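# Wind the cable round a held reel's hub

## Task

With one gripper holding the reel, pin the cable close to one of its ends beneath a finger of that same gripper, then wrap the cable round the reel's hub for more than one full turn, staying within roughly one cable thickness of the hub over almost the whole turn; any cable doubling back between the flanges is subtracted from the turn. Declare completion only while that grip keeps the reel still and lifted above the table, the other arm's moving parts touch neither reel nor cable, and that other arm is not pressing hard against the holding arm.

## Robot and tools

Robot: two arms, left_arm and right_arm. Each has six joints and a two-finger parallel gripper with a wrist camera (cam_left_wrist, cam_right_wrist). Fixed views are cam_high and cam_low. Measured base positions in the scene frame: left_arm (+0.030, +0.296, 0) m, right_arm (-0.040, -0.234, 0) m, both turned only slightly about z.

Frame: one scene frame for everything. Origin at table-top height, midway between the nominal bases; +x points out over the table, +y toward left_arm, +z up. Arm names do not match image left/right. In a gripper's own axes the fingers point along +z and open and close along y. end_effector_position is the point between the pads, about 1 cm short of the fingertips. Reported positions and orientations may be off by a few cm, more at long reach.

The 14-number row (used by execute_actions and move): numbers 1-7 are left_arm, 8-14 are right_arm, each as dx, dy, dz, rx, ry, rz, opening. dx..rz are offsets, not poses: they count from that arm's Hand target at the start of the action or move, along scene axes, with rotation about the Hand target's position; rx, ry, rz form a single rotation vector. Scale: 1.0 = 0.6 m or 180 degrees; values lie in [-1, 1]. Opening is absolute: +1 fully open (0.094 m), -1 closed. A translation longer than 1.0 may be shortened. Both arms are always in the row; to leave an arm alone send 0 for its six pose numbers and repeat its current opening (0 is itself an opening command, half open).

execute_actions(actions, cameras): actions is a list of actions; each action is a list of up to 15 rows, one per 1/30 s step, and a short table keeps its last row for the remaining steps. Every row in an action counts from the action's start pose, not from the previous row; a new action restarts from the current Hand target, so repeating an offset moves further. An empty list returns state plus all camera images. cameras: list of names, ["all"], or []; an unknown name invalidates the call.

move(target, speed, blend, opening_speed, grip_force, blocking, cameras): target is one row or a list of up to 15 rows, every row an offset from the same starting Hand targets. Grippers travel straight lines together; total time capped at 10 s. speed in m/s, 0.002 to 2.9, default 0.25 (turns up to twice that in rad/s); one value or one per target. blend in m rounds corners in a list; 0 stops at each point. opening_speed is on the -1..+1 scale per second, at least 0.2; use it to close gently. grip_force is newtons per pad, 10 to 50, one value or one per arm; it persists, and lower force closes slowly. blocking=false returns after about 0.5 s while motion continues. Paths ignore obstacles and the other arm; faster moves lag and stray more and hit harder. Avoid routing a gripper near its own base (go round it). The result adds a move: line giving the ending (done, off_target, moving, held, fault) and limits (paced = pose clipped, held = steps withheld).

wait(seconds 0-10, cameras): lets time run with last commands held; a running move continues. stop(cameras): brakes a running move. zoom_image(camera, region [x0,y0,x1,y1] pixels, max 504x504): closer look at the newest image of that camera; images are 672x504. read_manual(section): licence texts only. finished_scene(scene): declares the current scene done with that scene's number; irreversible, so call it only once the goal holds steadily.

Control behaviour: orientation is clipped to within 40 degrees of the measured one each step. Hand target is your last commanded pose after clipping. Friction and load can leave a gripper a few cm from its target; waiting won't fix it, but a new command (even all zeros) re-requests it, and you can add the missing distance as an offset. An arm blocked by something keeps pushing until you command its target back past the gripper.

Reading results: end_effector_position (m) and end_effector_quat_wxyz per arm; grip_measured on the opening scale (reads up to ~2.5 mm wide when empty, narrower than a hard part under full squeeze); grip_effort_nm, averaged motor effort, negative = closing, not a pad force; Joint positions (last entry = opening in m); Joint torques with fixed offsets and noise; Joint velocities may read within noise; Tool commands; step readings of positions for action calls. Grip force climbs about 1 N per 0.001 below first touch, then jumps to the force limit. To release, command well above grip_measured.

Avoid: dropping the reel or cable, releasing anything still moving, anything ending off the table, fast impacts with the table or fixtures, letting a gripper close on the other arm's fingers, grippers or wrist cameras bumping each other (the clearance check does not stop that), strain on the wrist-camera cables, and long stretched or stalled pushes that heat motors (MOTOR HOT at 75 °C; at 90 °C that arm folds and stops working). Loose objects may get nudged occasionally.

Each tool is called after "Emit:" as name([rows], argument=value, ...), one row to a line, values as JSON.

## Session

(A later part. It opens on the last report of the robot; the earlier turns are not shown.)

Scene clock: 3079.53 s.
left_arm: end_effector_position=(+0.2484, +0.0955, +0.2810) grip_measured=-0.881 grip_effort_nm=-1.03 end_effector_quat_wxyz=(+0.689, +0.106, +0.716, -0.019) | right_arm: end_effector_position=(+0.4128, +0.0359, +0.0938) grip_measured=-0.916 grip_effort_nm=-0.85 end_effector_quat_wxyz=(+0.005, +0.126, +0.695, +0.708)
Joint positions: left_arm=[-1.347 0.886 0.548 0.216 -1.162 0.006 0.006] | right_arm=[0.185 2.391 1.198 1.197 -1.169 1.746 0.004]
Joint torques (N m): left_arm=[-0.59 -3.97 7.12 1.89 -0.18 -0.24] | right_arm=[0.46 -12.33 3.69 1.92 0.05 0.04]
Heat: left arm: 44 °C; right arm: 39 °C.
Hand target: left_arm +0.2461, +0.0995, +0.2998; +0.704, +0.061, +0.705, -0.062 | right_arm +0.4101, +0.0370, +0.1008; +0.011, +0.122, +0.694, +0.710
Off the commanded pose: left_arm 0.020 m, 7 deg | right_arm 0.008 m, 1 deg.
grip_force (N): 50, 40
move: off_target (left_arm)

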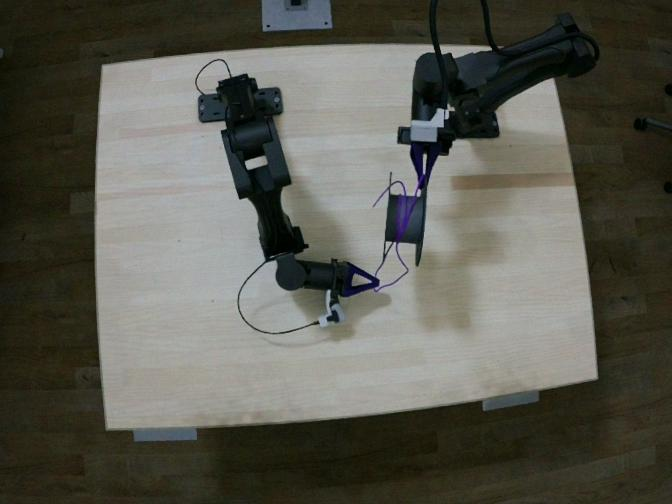

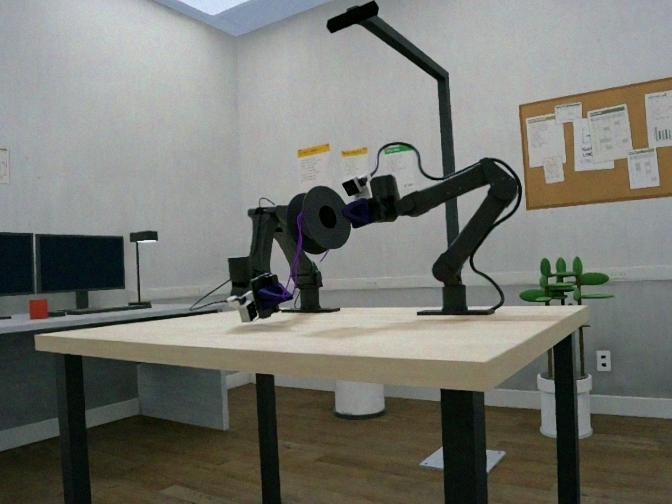

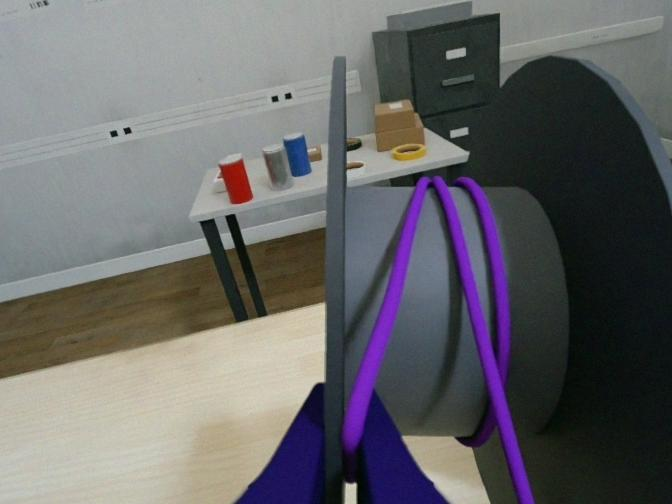

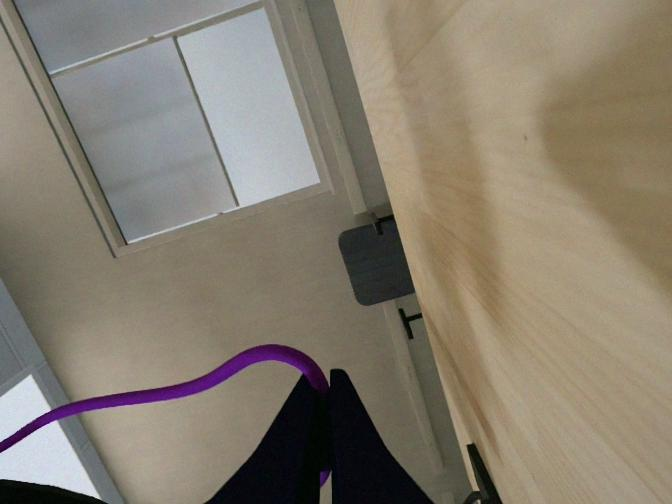

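Emit:
zoom_image(camera="cam_low", region=[210, 170, 380, 340])

Emit:
zoom_image(camera="cam_high", region=[340, 140, 460, 310])

Emit:
zoom_image(camera="cam_left_wrist", region=[320, 150, 620, 504])

Scaled by 2.965.

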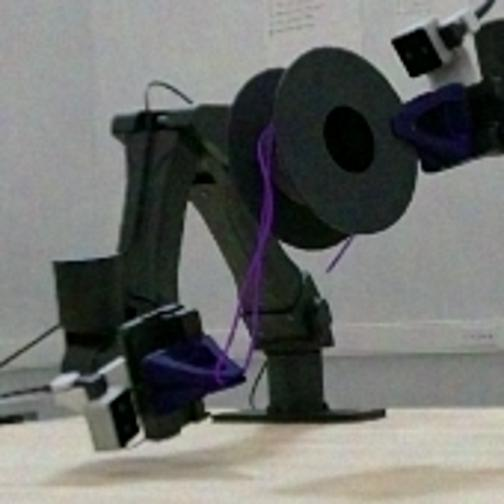

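Scaled by 2.965.

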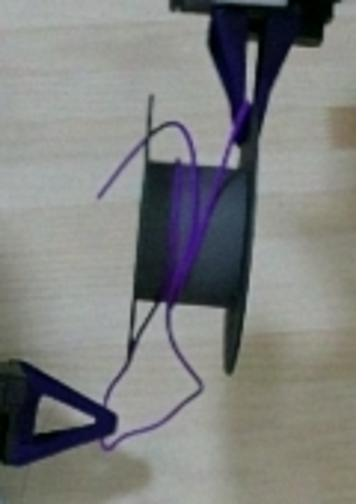

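Scaled by 1.424.

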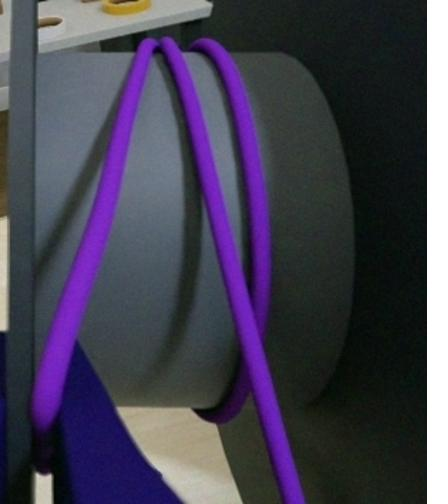

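Emit:
move([
  [0,0,0,0,0,0,-1, -0.008,0,0.02,0,0,0,-1],
  [0,0,0,0,0,0,-1, -0.008,0,0.02,0,0,0,-0.5],
], speed=0.06, opening_speed=0.5, cameras=["all"])

Scene clock: 3103.33 s.
left_arm: end_effector_position=(+0.2484, +0.0953, +0.2826) grip_measured=-0.881 grip_effort_nm=-1.03 end_effector_quat_wxyz=(+0.691, +0.102, +0.715, -0.023) | right_arm: end_effector_position=(+0.4094, +0.0347, +0.1046) grip_measured=-0.503 grip_effort_nm=0.13 end_effector_quat_wxyz=(+0.011, +0.125, +0.694, +0.709)
Joint positions: left_arm=[-1.347 0.886 0.548 0.228 -1.162 0.006 0.006] | right_arm=[0.185 2.352 1.171 1.197 -1.163 1.748 0.023]
Joint torques (N m): left_arm=[-0.61 -3.9 7.04 1.82 -0.18 -0.21] | right_arm=[0.59 -12.86 3.7 1.69 0.04 0.03]
Heat: left arm: 44 °C; right arm: 39 °C.
Hand target: left_arm +0.2461, +0.0995, +0.2998; +0.704, +0.061, +0.705, -0.062 | right_arm +0.4053, +0.0370, +0.1128; +0.011, +0.122, +0.694, +0.710
Off the commanded pose: left_arm 0.018 m, 7 deg | right_arm 0.010 m, 0 deg.
grip_force (N): 50, 40
move: off_target (left_arm)

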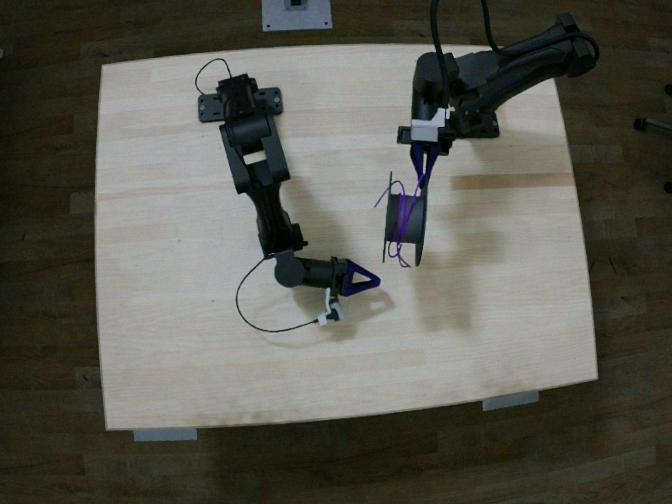

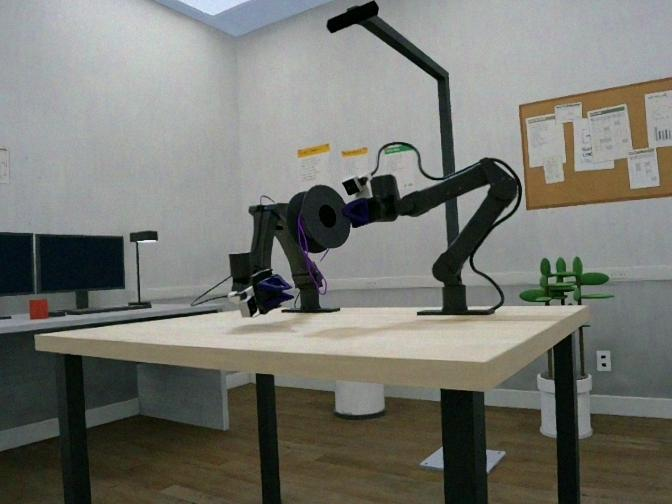

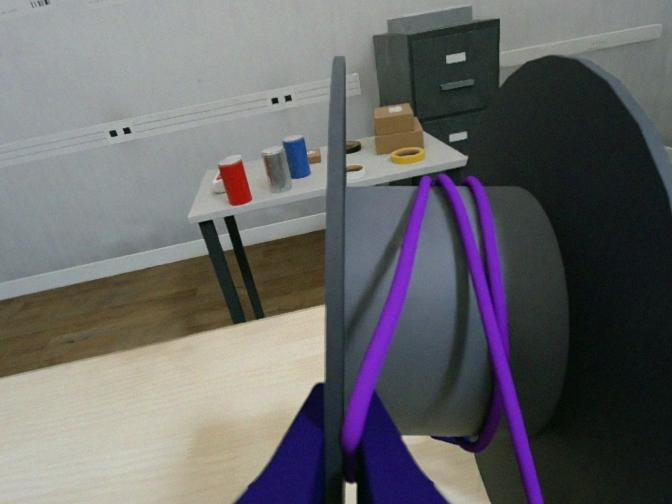

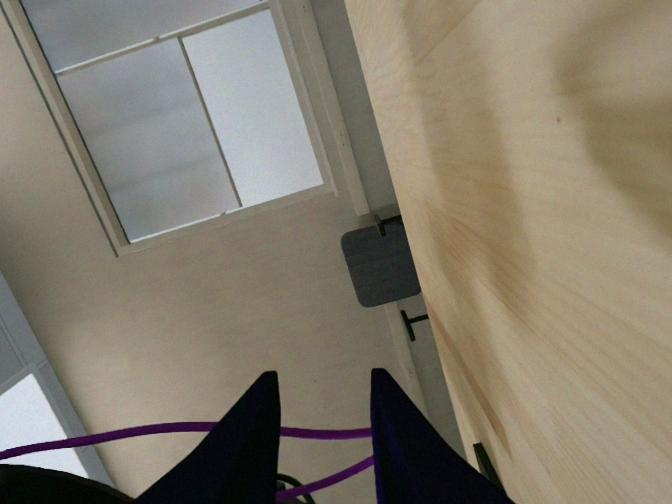

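Emit:
zoom_image(camera="cam_low", region=[230, 170, 380, 320])

Emit:
zoom_image(camera="cam_high", region=[340, 140, 460, 310])

Emit:
zoom_image(camera="cam_left_wrist", region=[320, 150, 620, 504])

Emit:
zoom_image(camera="cam_right_wrist", region=[0, 330, 504, 504])

Scaled by 3.360.

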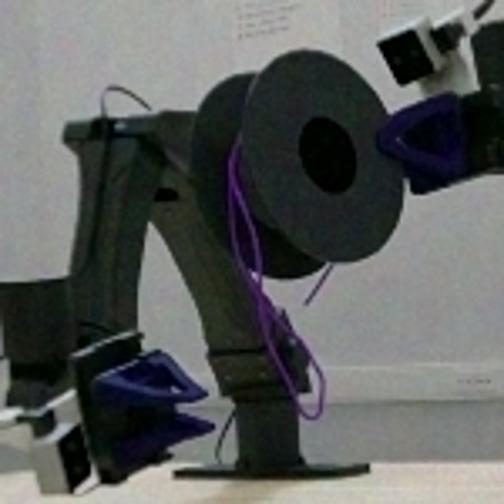

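Scaled by 2.965.

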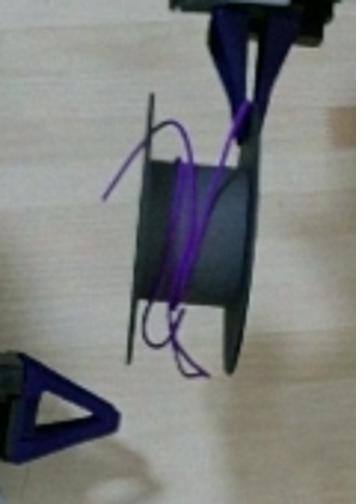

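Scaled by 1.424.

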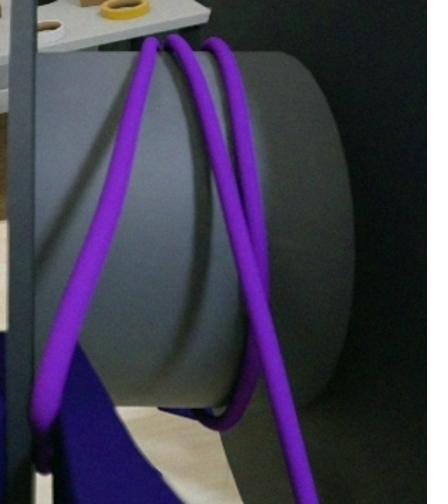

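Scaled by 1.000.

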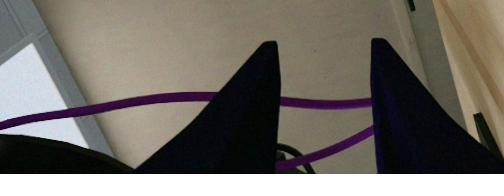

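Emit:
move([
  [0,0,0,0,0,0,-1, -0.02,-0.23,0.06,0,0,0,-0.5],
], speed=0.15, cameras=["all"])

Scene clock: 3159.60 s.
left_arm: end_effector_position=(+0.2484, +0.0953, +0.2826) grip_measured=-0.881 grip_effort_nm=-1.04 end_effector_quat_wxyz=(+0.691, +0.102, +0.715, -0.023) | right_arm: end_effector_position=(+0.4002, -0.1032, +0.1414) grip_measured=-0.503 grip_effort_nm=0.13 end_effector_quat_wxyz=(+0.010, +0.135, +0.692, +0.709)
Joint positions: left_arm=[-1.347 0.886 0.548 0.228 -1.162 0.006 0.006] | right_arm=[-0.145 2.206 1.077 1.197 -1.479 1.817 0.023]
Joint torques (N m): left_arm=[-0.61 -3.9 7.04 1.83 -0.17 -0.21] | right_arm=[0.29 -11.64 3.77 1.67 -0.09 0.03]
Heat: left arm: 45 °C; right arm: 38 °C.
Hand target: left_arm +0.2461, +0.0995, +0.2998; +0.704, +0.061, +0.705, -0.062 | right_arm +0.3934, -0.1010, +0.1488; +0.011, +0.122, +0.694, +0.710
Off the commanded pose: left_arm 0.018 m, 7 deg | right_arm 0.010 m, 1 deg.
grip_force (N): 50, 40
move: off_target (left_arm)

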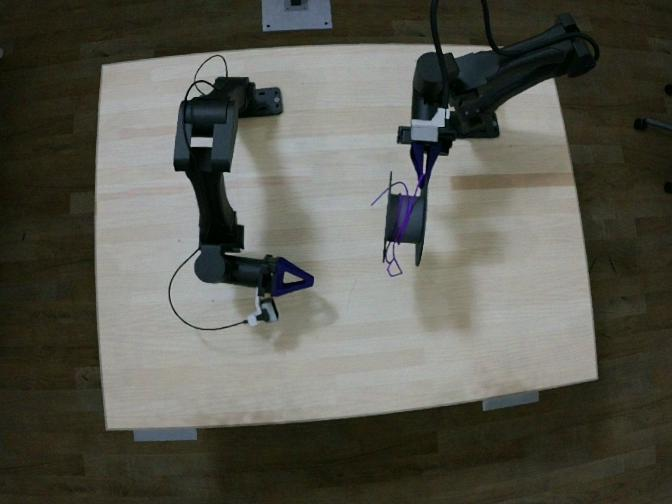

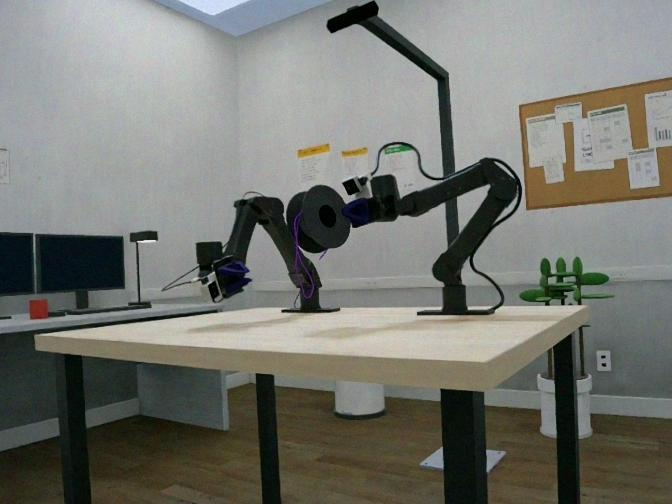

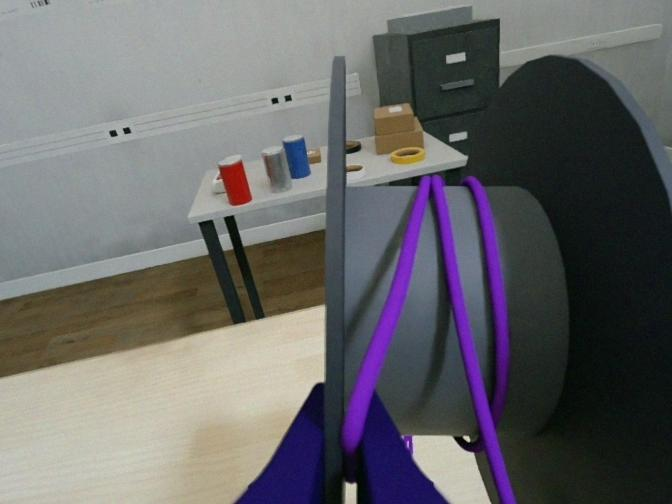

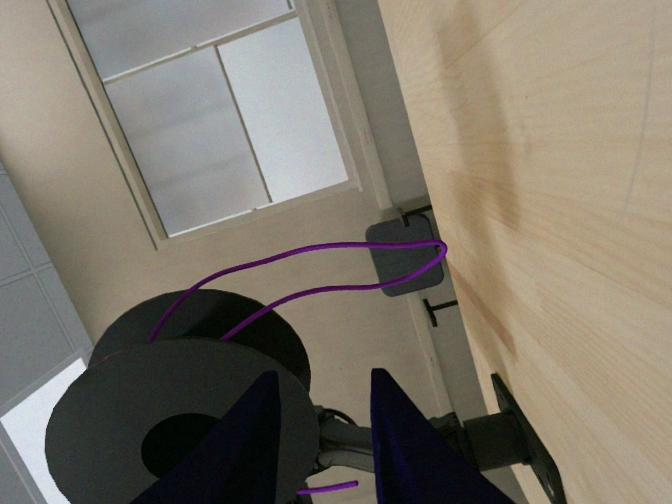

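Emit:
zoom_image(camera="cam_high", region=[350, 160, 450, 300])

Emit:
zoom_image(camera="cam_low", region=[260, 170, 370, 320])

Emit:
zoom_image(camera="cam_right_wrist", region=[20, 200, 500, 504])

Scaled by 3.600.

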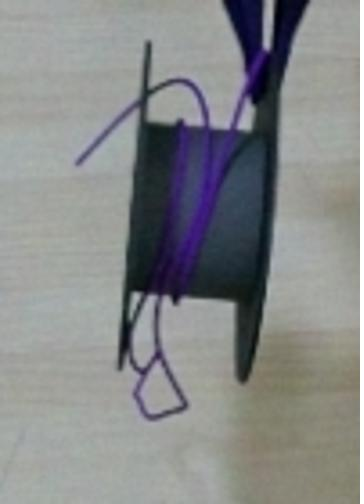

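Scaled by 3.360.

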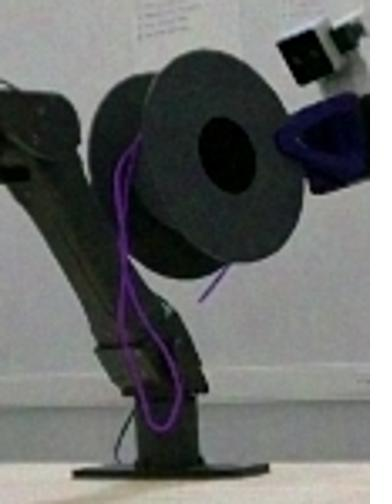

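Scaled by 1.050.

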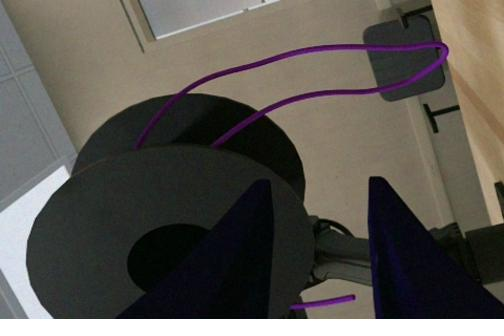

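Emit:
move([
  [0,0,0,0,0,0,-1, -0.065,0.0033,0.172,-0.1116,-0.5466,0,-0.5],
], speed=0.4, cameras=["cam_right_wrist"])

Scene clock: 3257.30 s.
left_arm: end_effector_position=(+0.2484, +0.0953, +0.2826) grip_measured=-0.881 grip_effort_nm=-1.03 end_effector_quat_wxyz=(+0.691, +0.102, +0.715, -0.023) | right_arm: end_effector_position=(+0.3583, -0.0978, +0.2473) grip_measured=-0.503 grip_effort_nm=0.13 end_effector_quat_wxyz=(+0.549, -0.454, +0.530, +0.461)
Joint positions: left_arm=[-1.347 0.886 0.548 0.228 -1.162 0.006 0.006] | right_arm=[-0.145 1.926 1.014 1.405 -1.515 0.483 0.023]
Joint torques (N m): left_arm=[-0.62 -3.92 7.04 1.82 -0.18 -0.21] | right_arm=[-0.4 -10.14 4.21 1.13 0.26 -0.08]
Heat: left arm: 46 °C; right arm: 39 °C.
Hand target: left_arm +0.2461, +0.0995, +0.2998; +0.704, +0.061, +0.705, -0.062 | right_arm +0.3544, -0.0990, +0.2520; +0.548, -0.458, +0.545, +0.440
Off the commanded pose: left_arm 0.018 m, 7 deg | right_arm 0.006 m, 3 deg.
grip_force (N): 50, 40
move: off_target (left_arm, right_arm)
Images, in order (width x height): cam_right_wrist 672x504.

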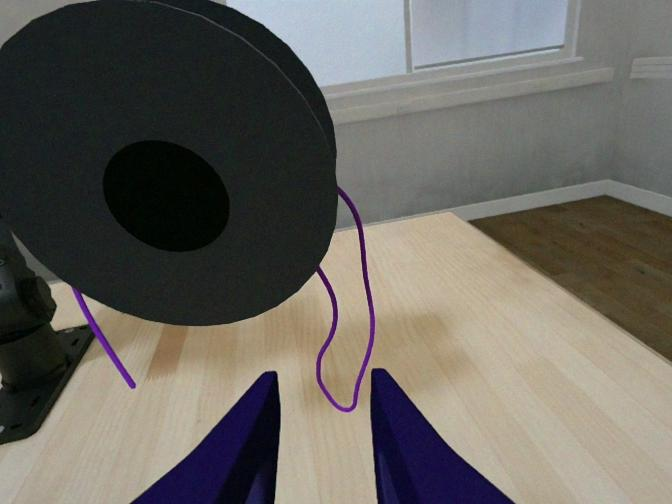

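Emit:
move([
  [0,0,0,0,0,0,-1, 0.053,0.205,-0.004,0,0,0,-0.5],
], speed=0.15, cameras=["cam_right_wrist", "cam_high", "cam_low"])

Scene clock: 3275.20 s.
left_arm: end_effector_position=(+0.2485, +0.0974, +0.2839) grip_measured=-0.881 grip_effort_nm=-1.03 end_effector_quat_wxyz=(+0.692, +0.097, +0.715, -0.023) | right_arm: end_effector_position=(+0.3853, +0.0231, +0.2270) grip_measured=-0.503 grip_effort_nm=0.14 end_effector_quat_wxyz=(+0.532, -0.447, +0.561, +0.450)
Joint positions: left_arm=[-1.347 0.881 0.548 0.229 -1.169 0.006 0.006] | right_arm=[0.17 1.925 1.149 0.702 -1.175 -0.039 0.023]
Joint torques (N m): left_arm=[-0.66 -3.45 7.05 1.82 -0.11 -0.2] | right_arm=[0.14 -11.32 8.92 1.61 -0.04 -0.12]
Heat: left arm: 46 °C; right arm: 38 °C.
Hand target: left_arm +0.2461, +0.0996, +0.2998; +0.704, +0.061, +0.705, -0.062 | right_arm +0.3861, +0.0240, +0.2497; +0.548, -0.458, +0.545, +0.440
Off the commanded pose: left_arm 0.016 m, 6 deg | right_arm 0.023 m, 3 deg.
grip_force (N): 50, 40
move: off_target (left_arm, right_arm)
Images, in order (width x height): cam_high 672x504, cam_low 672x504, cam_right_wrist 672x504.

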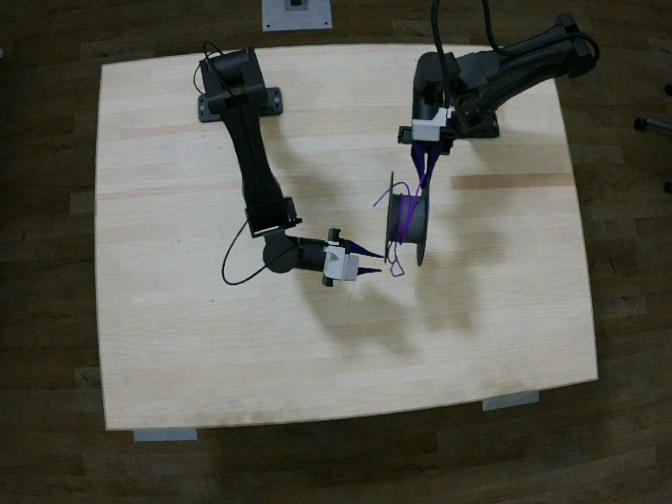

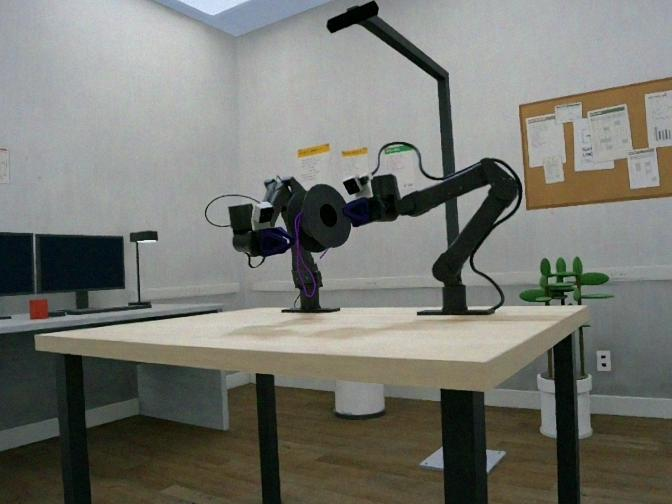

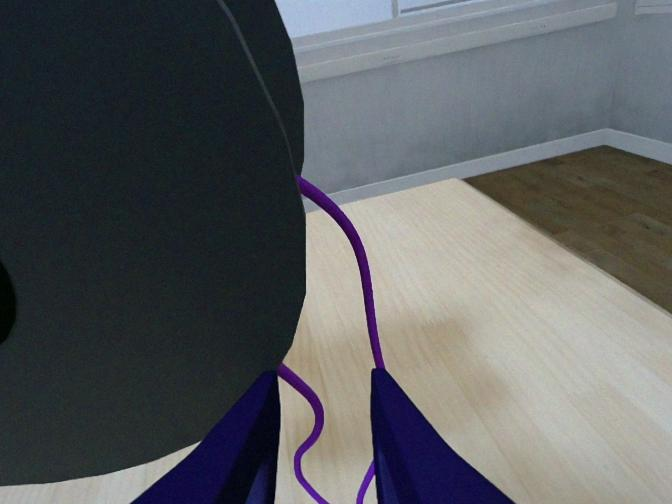

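Emit:
move([
  [0,0,0,0,0,0,-1, 0.025,-0.05,0.015,0,0,0,-0.5],
  [0,0,0,0,0,0,-1, 0.032,0.03,0.015,0,0,0,-0.5],
], speed=0.12, cameras=["cam_right_wrist", "cam_high", "cam_low"])

Scene clock: 3301.27 s.
left_arm: end_effector_position=(+0.2494, +0.1050, +0.2855) grip_measured=-0.881 grip_effort_nm=-1.03 end_effector_quat_wxyz=(+0.694, +0.082, +0.715, -0.010) | right_arm: end_effector_position=(+0.4017, +0.0355, +0.2555) grip_measured=-0.503 grip_effort_nm=0.13 end_effector_quat_wxyz=(+0.548, -0.455, +0.547, +0.440)
Joint positions: left_arm=[-1.347 0.877 0.548 0.229 -1.208 0.006 0.006] | right_arm=[0.193 1.944 1.277 0.636 -1.147 -0.046 0.023]
Joint torques (N m): left_arm=[-0.88 -3.12 7.12 1.78 0.23 -0.2] | right_arm=[1.24 -8.06 9.35 1.64 0.04 0]
Heat: left arm: 46 °C; right arm: 38 °C.
Hand target: left_arm +0.2461, +0.0995, +0.2998; +0.704, +0.061, +0.705, -0.062 | right_arm +0.4053, +0.0421, +0.2586; +0.548, -0.458, +0.545, +0.440
Off the commanded pose: left_arm 0.016 m, 7 deg | right_arm 0.008 m, 0 deg.
grip_force (N): 50, 40
move: off_target (left_arm)
Images, in order (width x height): cam_high 672x504, cam_low 672x504, cam_right_wrist 672x504.

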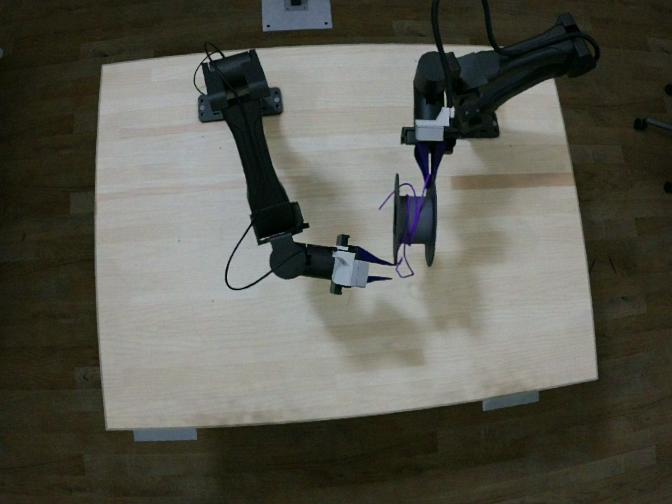

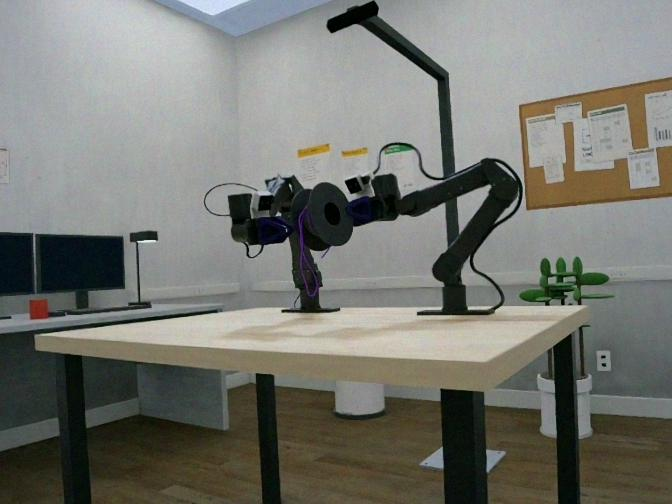

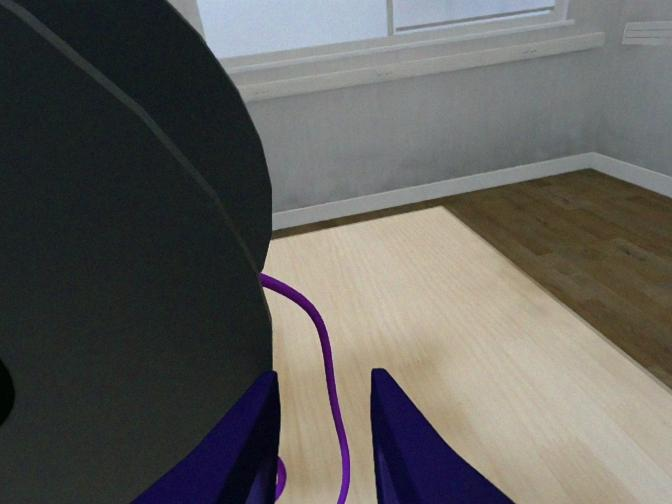

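Emit:
zoom_image(camera="cam_high", region=[350, 170, 450, 300])

Emit:
zoom_image(camera="cam_low", region=[230, 170, 370, 320])

Scaled by 3.877.

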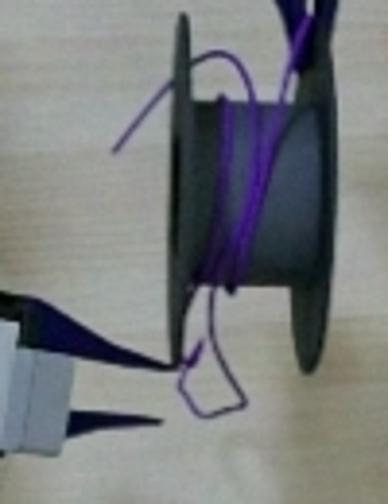

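Scaled by 3.360.

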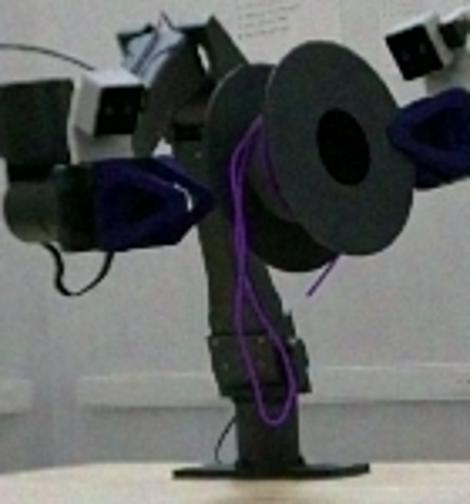

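Emit:
move([
  [0,0,0,0,0,0,-1, -0.0233,-0.1167,0,0,0,0,-0.5],
  [0,0,0,0,0,0,-1, -0.015,-0.1167,-0.055,0,0,0,-0.5],
], speed=0.12, blend=[0.01, 0], cameras=["cam_right_wrist", "cam_high"])

Scene clock: 3332.33 s.
left_arm: end_effector_position=(+0.2480, +0.0985, +0.2851) grip_measured=-0.881 grip_effort_nm=-1.04 end_effector_quat_wxyz=(+0.693, +0.094, +0.714, -0.023) | right_arm: end_effector_position=(+0.3997, -0.0275, +0.2351) grip_measured=-0.503 grip_effort_nm=0.13 end_effector_quat_wxyz=(+0.555, -0.457, +0.544, +0.433)
Joint positions: left_arm=[-1.35 0.877 0.548 0.23 -1.175 0.006 0.006] | right_arm=[0.042 1.936 1.175 0.725 -1.289 -0.072 0.023]
Joint torques (N m): left_arm=[-0.53 -3.07 7.05 1.81 -0.07 -0.2] | right_arm=[-0.23 -7.92 5 1.87 -0.16 0.01]
Heat: left arm: 46 °C; right arm: 36 °C.
Hand target: left_arm +0.2461, +0.0996, +0.2999; +0.704, +0.061, +0.705, -0.062 | right_arm +0.3964, -0.0280, +0.2256; +0.548, -0.458, +0.545, +0.440
Off the commanded pose: left_arm 0.015 m, 6 deg | right_arm 0.010 m, 1 deg.
grip_force (N): 50, 40
move: off_target (left_arm)
Images, in order (width x height): cam_high 672x504, cam_right_wrist 672x504.

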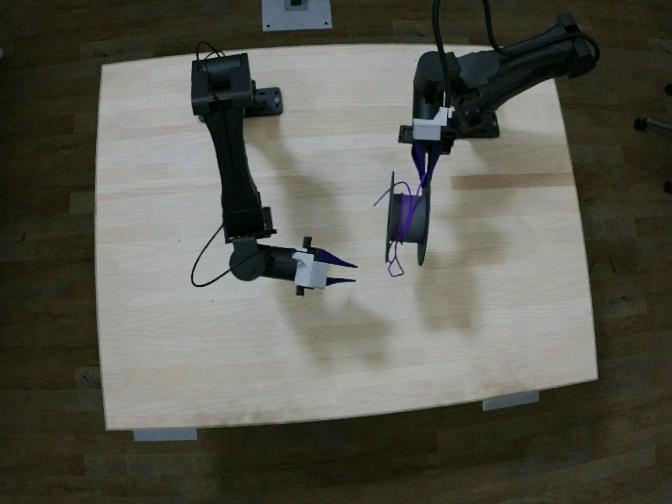

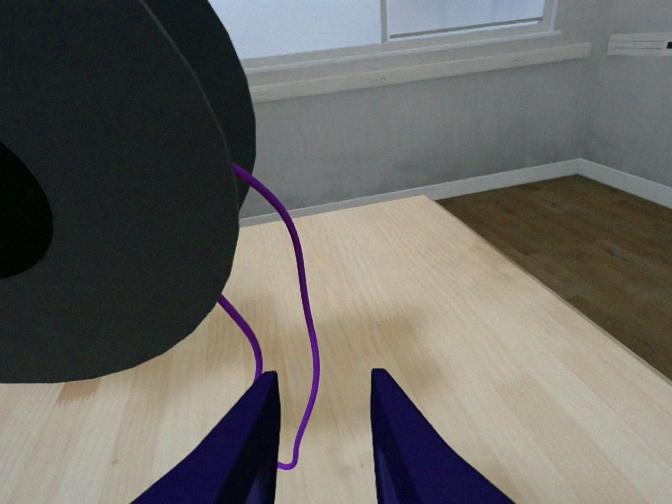

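Emit:
move([
  [0,0,0,0,0,0,-1, -0.01,0,-0.045,0,0,0,-0.5],
  [0,0,0,0,0,0,-1, 0.011,0.133,-0.045,0,0,0,-0.5],
], speed=0.12, blend=[0.01, 0], cameras=["cam_right_wrist", "cam_high"])

Scene clock: 3344.87 s.
left_arm: end_effector_position=(+0.2480, +0.0985, +0.2851) grip_measured=-0.881 grip_effort_nm=-1.03 end_effector_quat_wxyz=(+0.693, +0.094, +0.714, -0.023) | right_arm: end_effector_position=(+0.3969, +0.0497, +0.1952) grip_measured=-0.503 grip_effort_nm=0.13 end_effector_quat_wxyz=(+0.544, -0.457, +0.548, +0.441)
Joint positions: left_arm=[-1.35 0.877 0.548 0.23 -1.175 0.006 0.006] | right_arm=[0.227 2.056 1.178 0.832 -1.119 -0.055 0.023]
Joint torques (N m): left_arm=[-0.51 -3.07 7.04 1.81 -0.07 -0.2] | right_arm=[0.18 -8.34 8.58 1.84 -0.01 0.1]
Heat: left arm: 46 °C; right arm: 36 °C.
Hand target: left_arm +0.2461, +0.0996, +0.2999; +0.704, +0.061, +0.705, -0.062 | right_arm +0.4029, +0.0519, +0.1986; +0.548, -0.458, +0.545, +0.440
Off the commanded pose: left_arm 0.015 m, 6 deg | right_arm 0.007 m, 1 deg.
grip_force (N): 50, 40
move: off_target (left_arm)
Images, in order (width x height): cam_high 672x504, cam_right_wrist 672x504.

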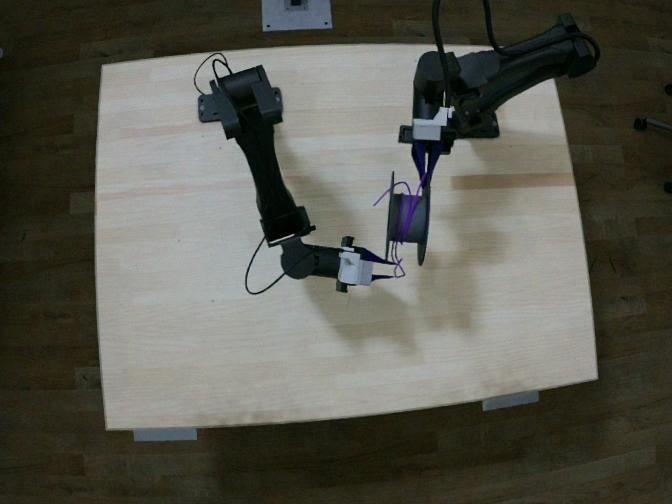

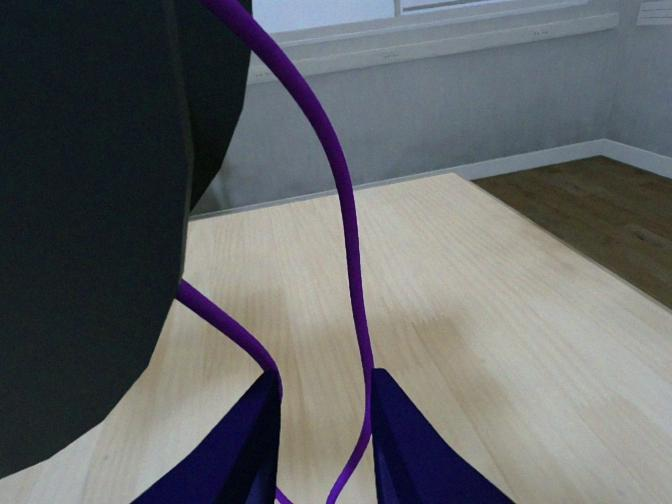

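Emit:
zoom_image(camera="cam_right_wrist", region=[200, 320, 460, 504])

Emit:
zoom_image(camera="cam_high", region=[350, 170, 450, 300])

Scaled by 1.938.

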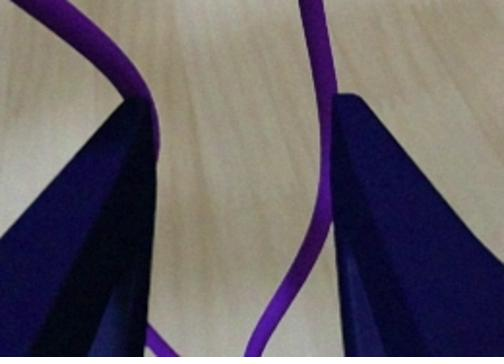

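Scaled by 3.877.

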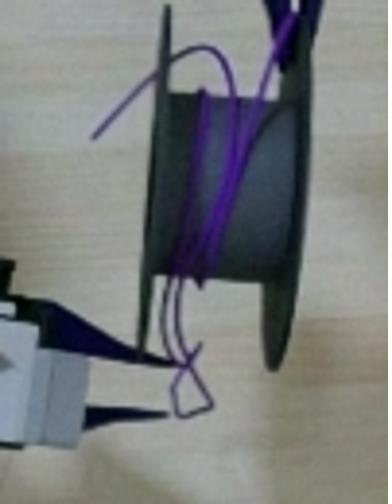

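Emit:
move([
  [0,0,0,0,0,0,-1, 0.02,0,0.003,0,0,0,-0.55],
  [0,0,0,0,0,0,-1, 0.021,0.025,0.003,0,0,0,-0.6],
], speed=0.1, cameras=["cam_right_wrist", "cam_high"])

Scene clock: 3372.10 s.
left_arm: end_effector_position=(+0.2480, +0.0985, +0.2851) grip_measured=-0.881 grip_effort_nm=-1.03 end_effector_quat_wxyz=(+0.693, +0.094, +0.714, -0.023) | right_arm: end_effector_position=(+0.4105, +0.0635, +0.2000) grip_measured=-0.597 grip_effort_nm=-0.15 end_effector_quat_wxyz=(+0.550, -0.459, +0.543, +0.438)
Joint positions: left_arm=[-1.35 0.877 0.548 0.23 -1.174 0.006 0.006] | right_arm=[0.251 2.103 1.262 0.816 -1.093 -0.052 0.019]
Joint torques (N m): left_arm=[-0.53 -3.08 7.04 1.8 -0.07 -0.2] | right_arm=[0.39 -8.76 8.8 1.68 0 0.07]
Heat: left arm: 46 °C; right arm: 38 °C.
Hand target: left_arm +0.2461, +0.0995, +0.2999; +0.704, +0.061, +0.705, -0.062 | right_arm +0.4155, +0.0668, +0.2005; +0.548, -0.458, +0.545, +0.440
Off the commanded pose: left_arm 0.015 m, 6 deg | right_arm 0.006 m, 0 deg.
grip_force (N): 50, 40
move: off_target (left_arm)
Images, in order (width x height): cam_high 672x504, cam_right_wrist 672x504.

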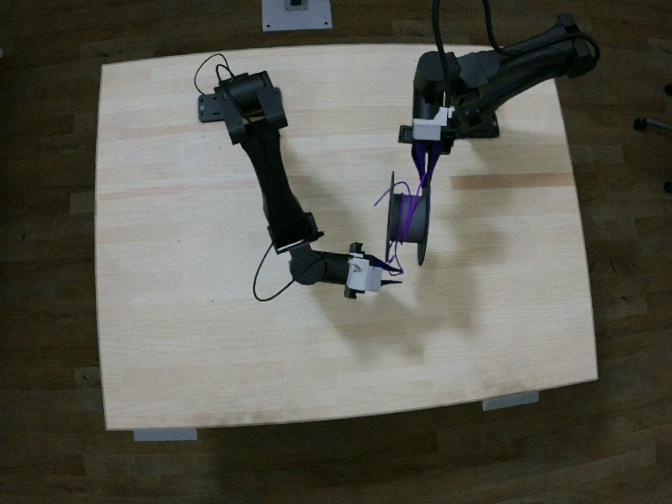

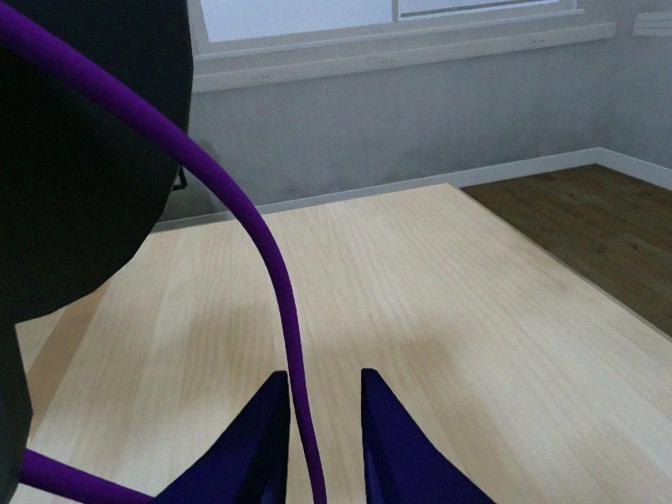

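Emit:
move(target=[0,0,0,0,0,0,-1, 0,0.008,0,0,0,0,-1], speed=0.1, opening_speed=0.6, cameras=["cam_right_wrist"])

Scene clock: 3380.40 s.
left_arm: end_effector_position=(+0.2480, +0.0985, +0.2851) grip_measured=-0.881 grip_effort_nm=-1.03 end_effector_quat_wxyz=(+0.693, +0.094, +0.714, -0.023) | right_arm: end_effector_position=(+0.4123, +0.0655, +0.1998) grip_measured=-0.917 grip_effort_nm=-0.81 end_effector_quat_wxyz=(+0.552, -0.458, +0.544, +0.436)
Joint positions: left_arm=[-1.35 0.877 0.548 0.23 -1.174 0.006 0.006] | right_arm=[0.255 2.107 1.269 0.814 -1.083 -0.052 0.004]
Joint torques (N m): left_arm=[-0.53 -3.06 7.05 1.81 -0.06 -0.2] | right_arm=[0.95 -8.88 8.79 1.68 0.01 0.08]
Heat: left arm: 46 °C; right arm: 39 °C.
Hand target: left_arm +0.2461, +0.0995, +0.2999; +0.704, +0.061, +0.705, -0.062 | right_arm +0.4154, +0.0717, +0.2004; +0.548, -0.458, +0.545, +0.440
Off the commanded pose: left_arm 0.015 m, 6 deg | right_arm 0.007 m, 1 deg.
grip_force (N): 50, 40
move: off_target (left_arm)
Images, in order (width x height): cam_right_wrist 672x504.

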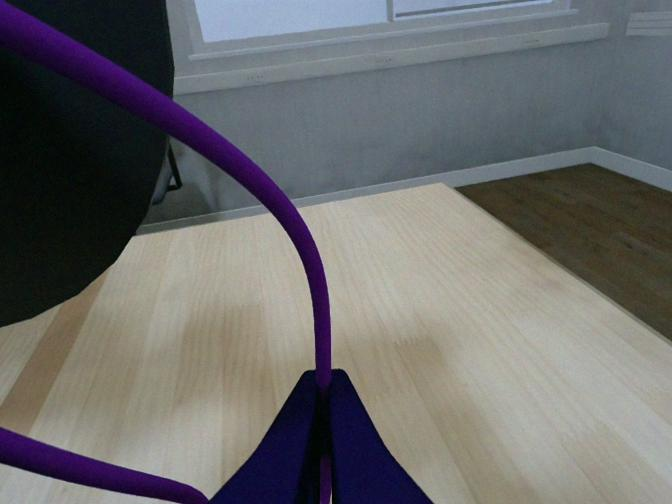

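Emit:
move([
  [0,0,0,0,0,0,-1, 0.08,-0.018,0.1,0.022,0.109,0,-1],
  [0,0,0,0,0,0,-1, 0.147,-0.035,0.217,0.0667,0.3267,0,-1],
  [0,0,0,0,0,0,-1, 0.18,-0.052,0.283,0.1167,0.5717,0,-1],
], speed=0.2, blend=[0.02, 0.02, 0], cameras=["all"])

Scene clock: 3408.03 s.
left_arm: end_effector_position=(+0.2480, +0.0984, +0.2853) grip_measured=-0.881 grip_effort_nm=-1.04 end_effector_quat_wxyz=(+0.693, +0.094, +0.714, -0.024) | right_arm: end_effector_position=(+0.5221, +0.0440, +0.3704) grip_measured=-0.918 grip_effort_nm=-0.85 end_effector_quat_wxyz=(-0.014, +0.152, +0.686, +0.711)
Joint positions: left_arm=[-1.35 0.877 0.548 0.231 -1.174 0.006 0.006] | right_arm=[0.158 2.483 2.591 -0.078 -1.184 1.837 0.004]
Joint torques (N m): left_arm=[-0.5 -3.08 7.04 1.8 -0.07 -0.19] | right_arm=[-0.73 -11.33 9.46 1.6 -0.13 0.05]
Heat: left arm: 46 °C; right arm: 39 °C.
Hand target: left_arm +0.2461, +0.0995, +0.2999; +0.704, +0.061, +0.705, -0.062 | right_arm +0.5235, +0.0405, +0.3702; -0.018, +0.150, +0.688, +0.710
Off the commanded pose: left_arm 0.015 m, 6 deg | right_arm 0.004 m, 1 deg.
grip_force (N): 50, 40
move: off_target (left_arm)

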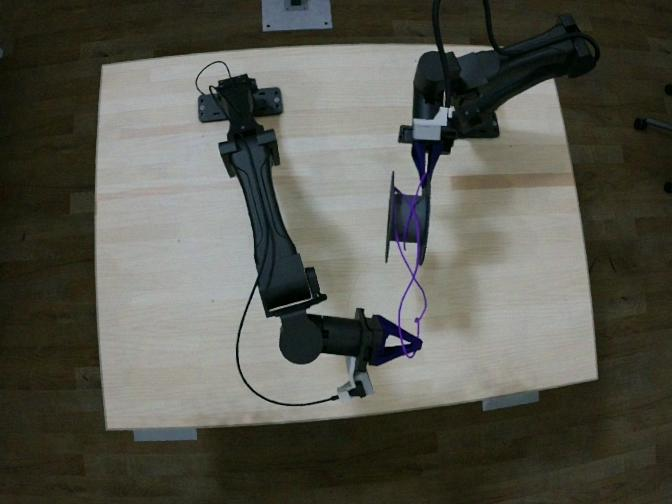

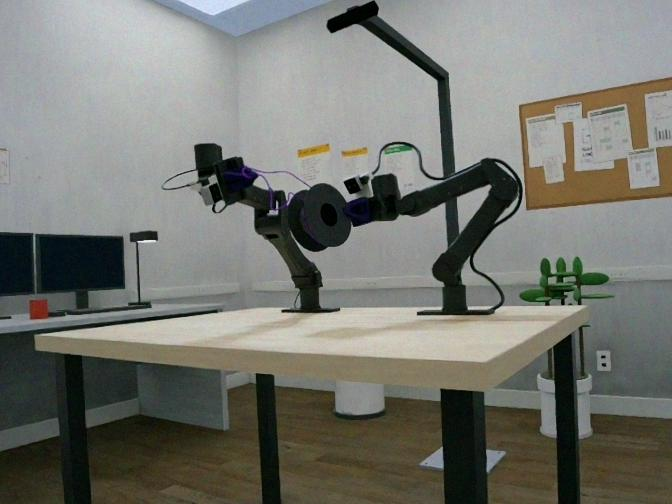

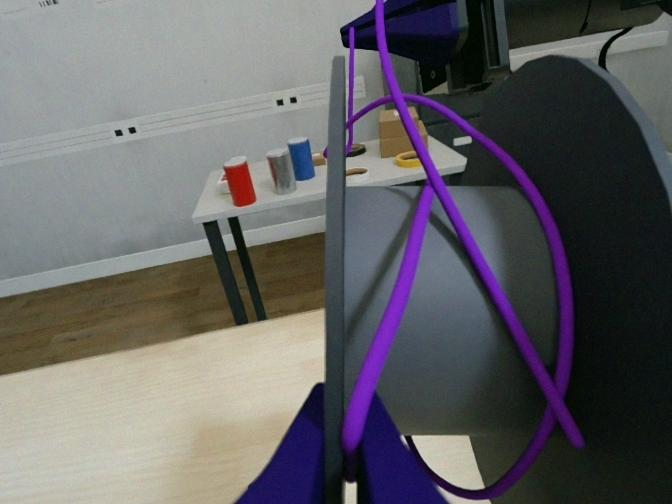

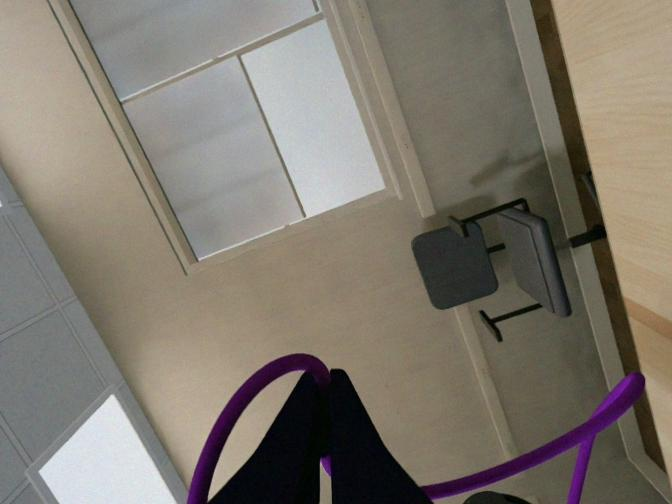

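Emit:
zoom_image(camera="cam_high", region=[350, 160, 470, 370])

Emit:
zoom_image(camera="cam_low", region=[190, 130, 400, 280])

Emit:
zoom_image(camera="cam_left_wrist", region=[320, 0, 672, 504])

Scaled by 2.400.

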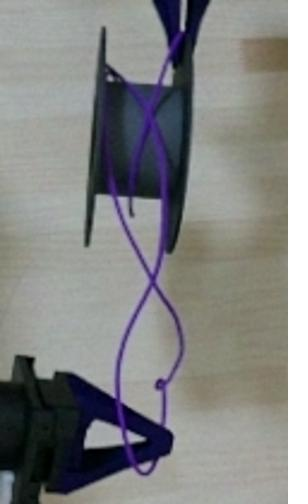

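Scaled by 2.400.

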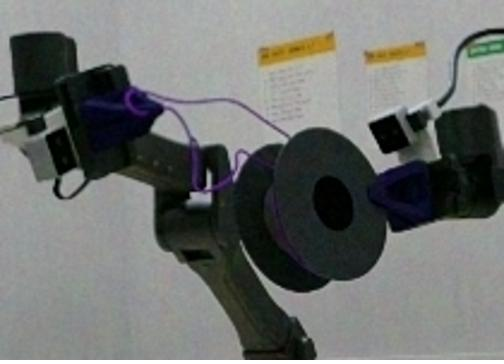

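Scaled by 1.000.

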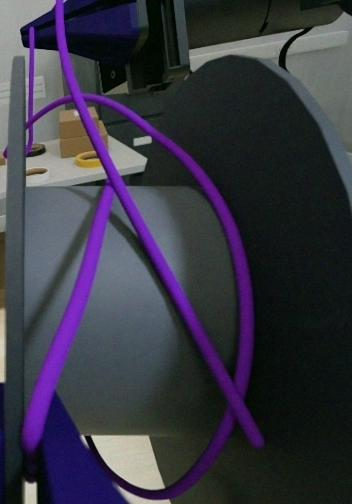

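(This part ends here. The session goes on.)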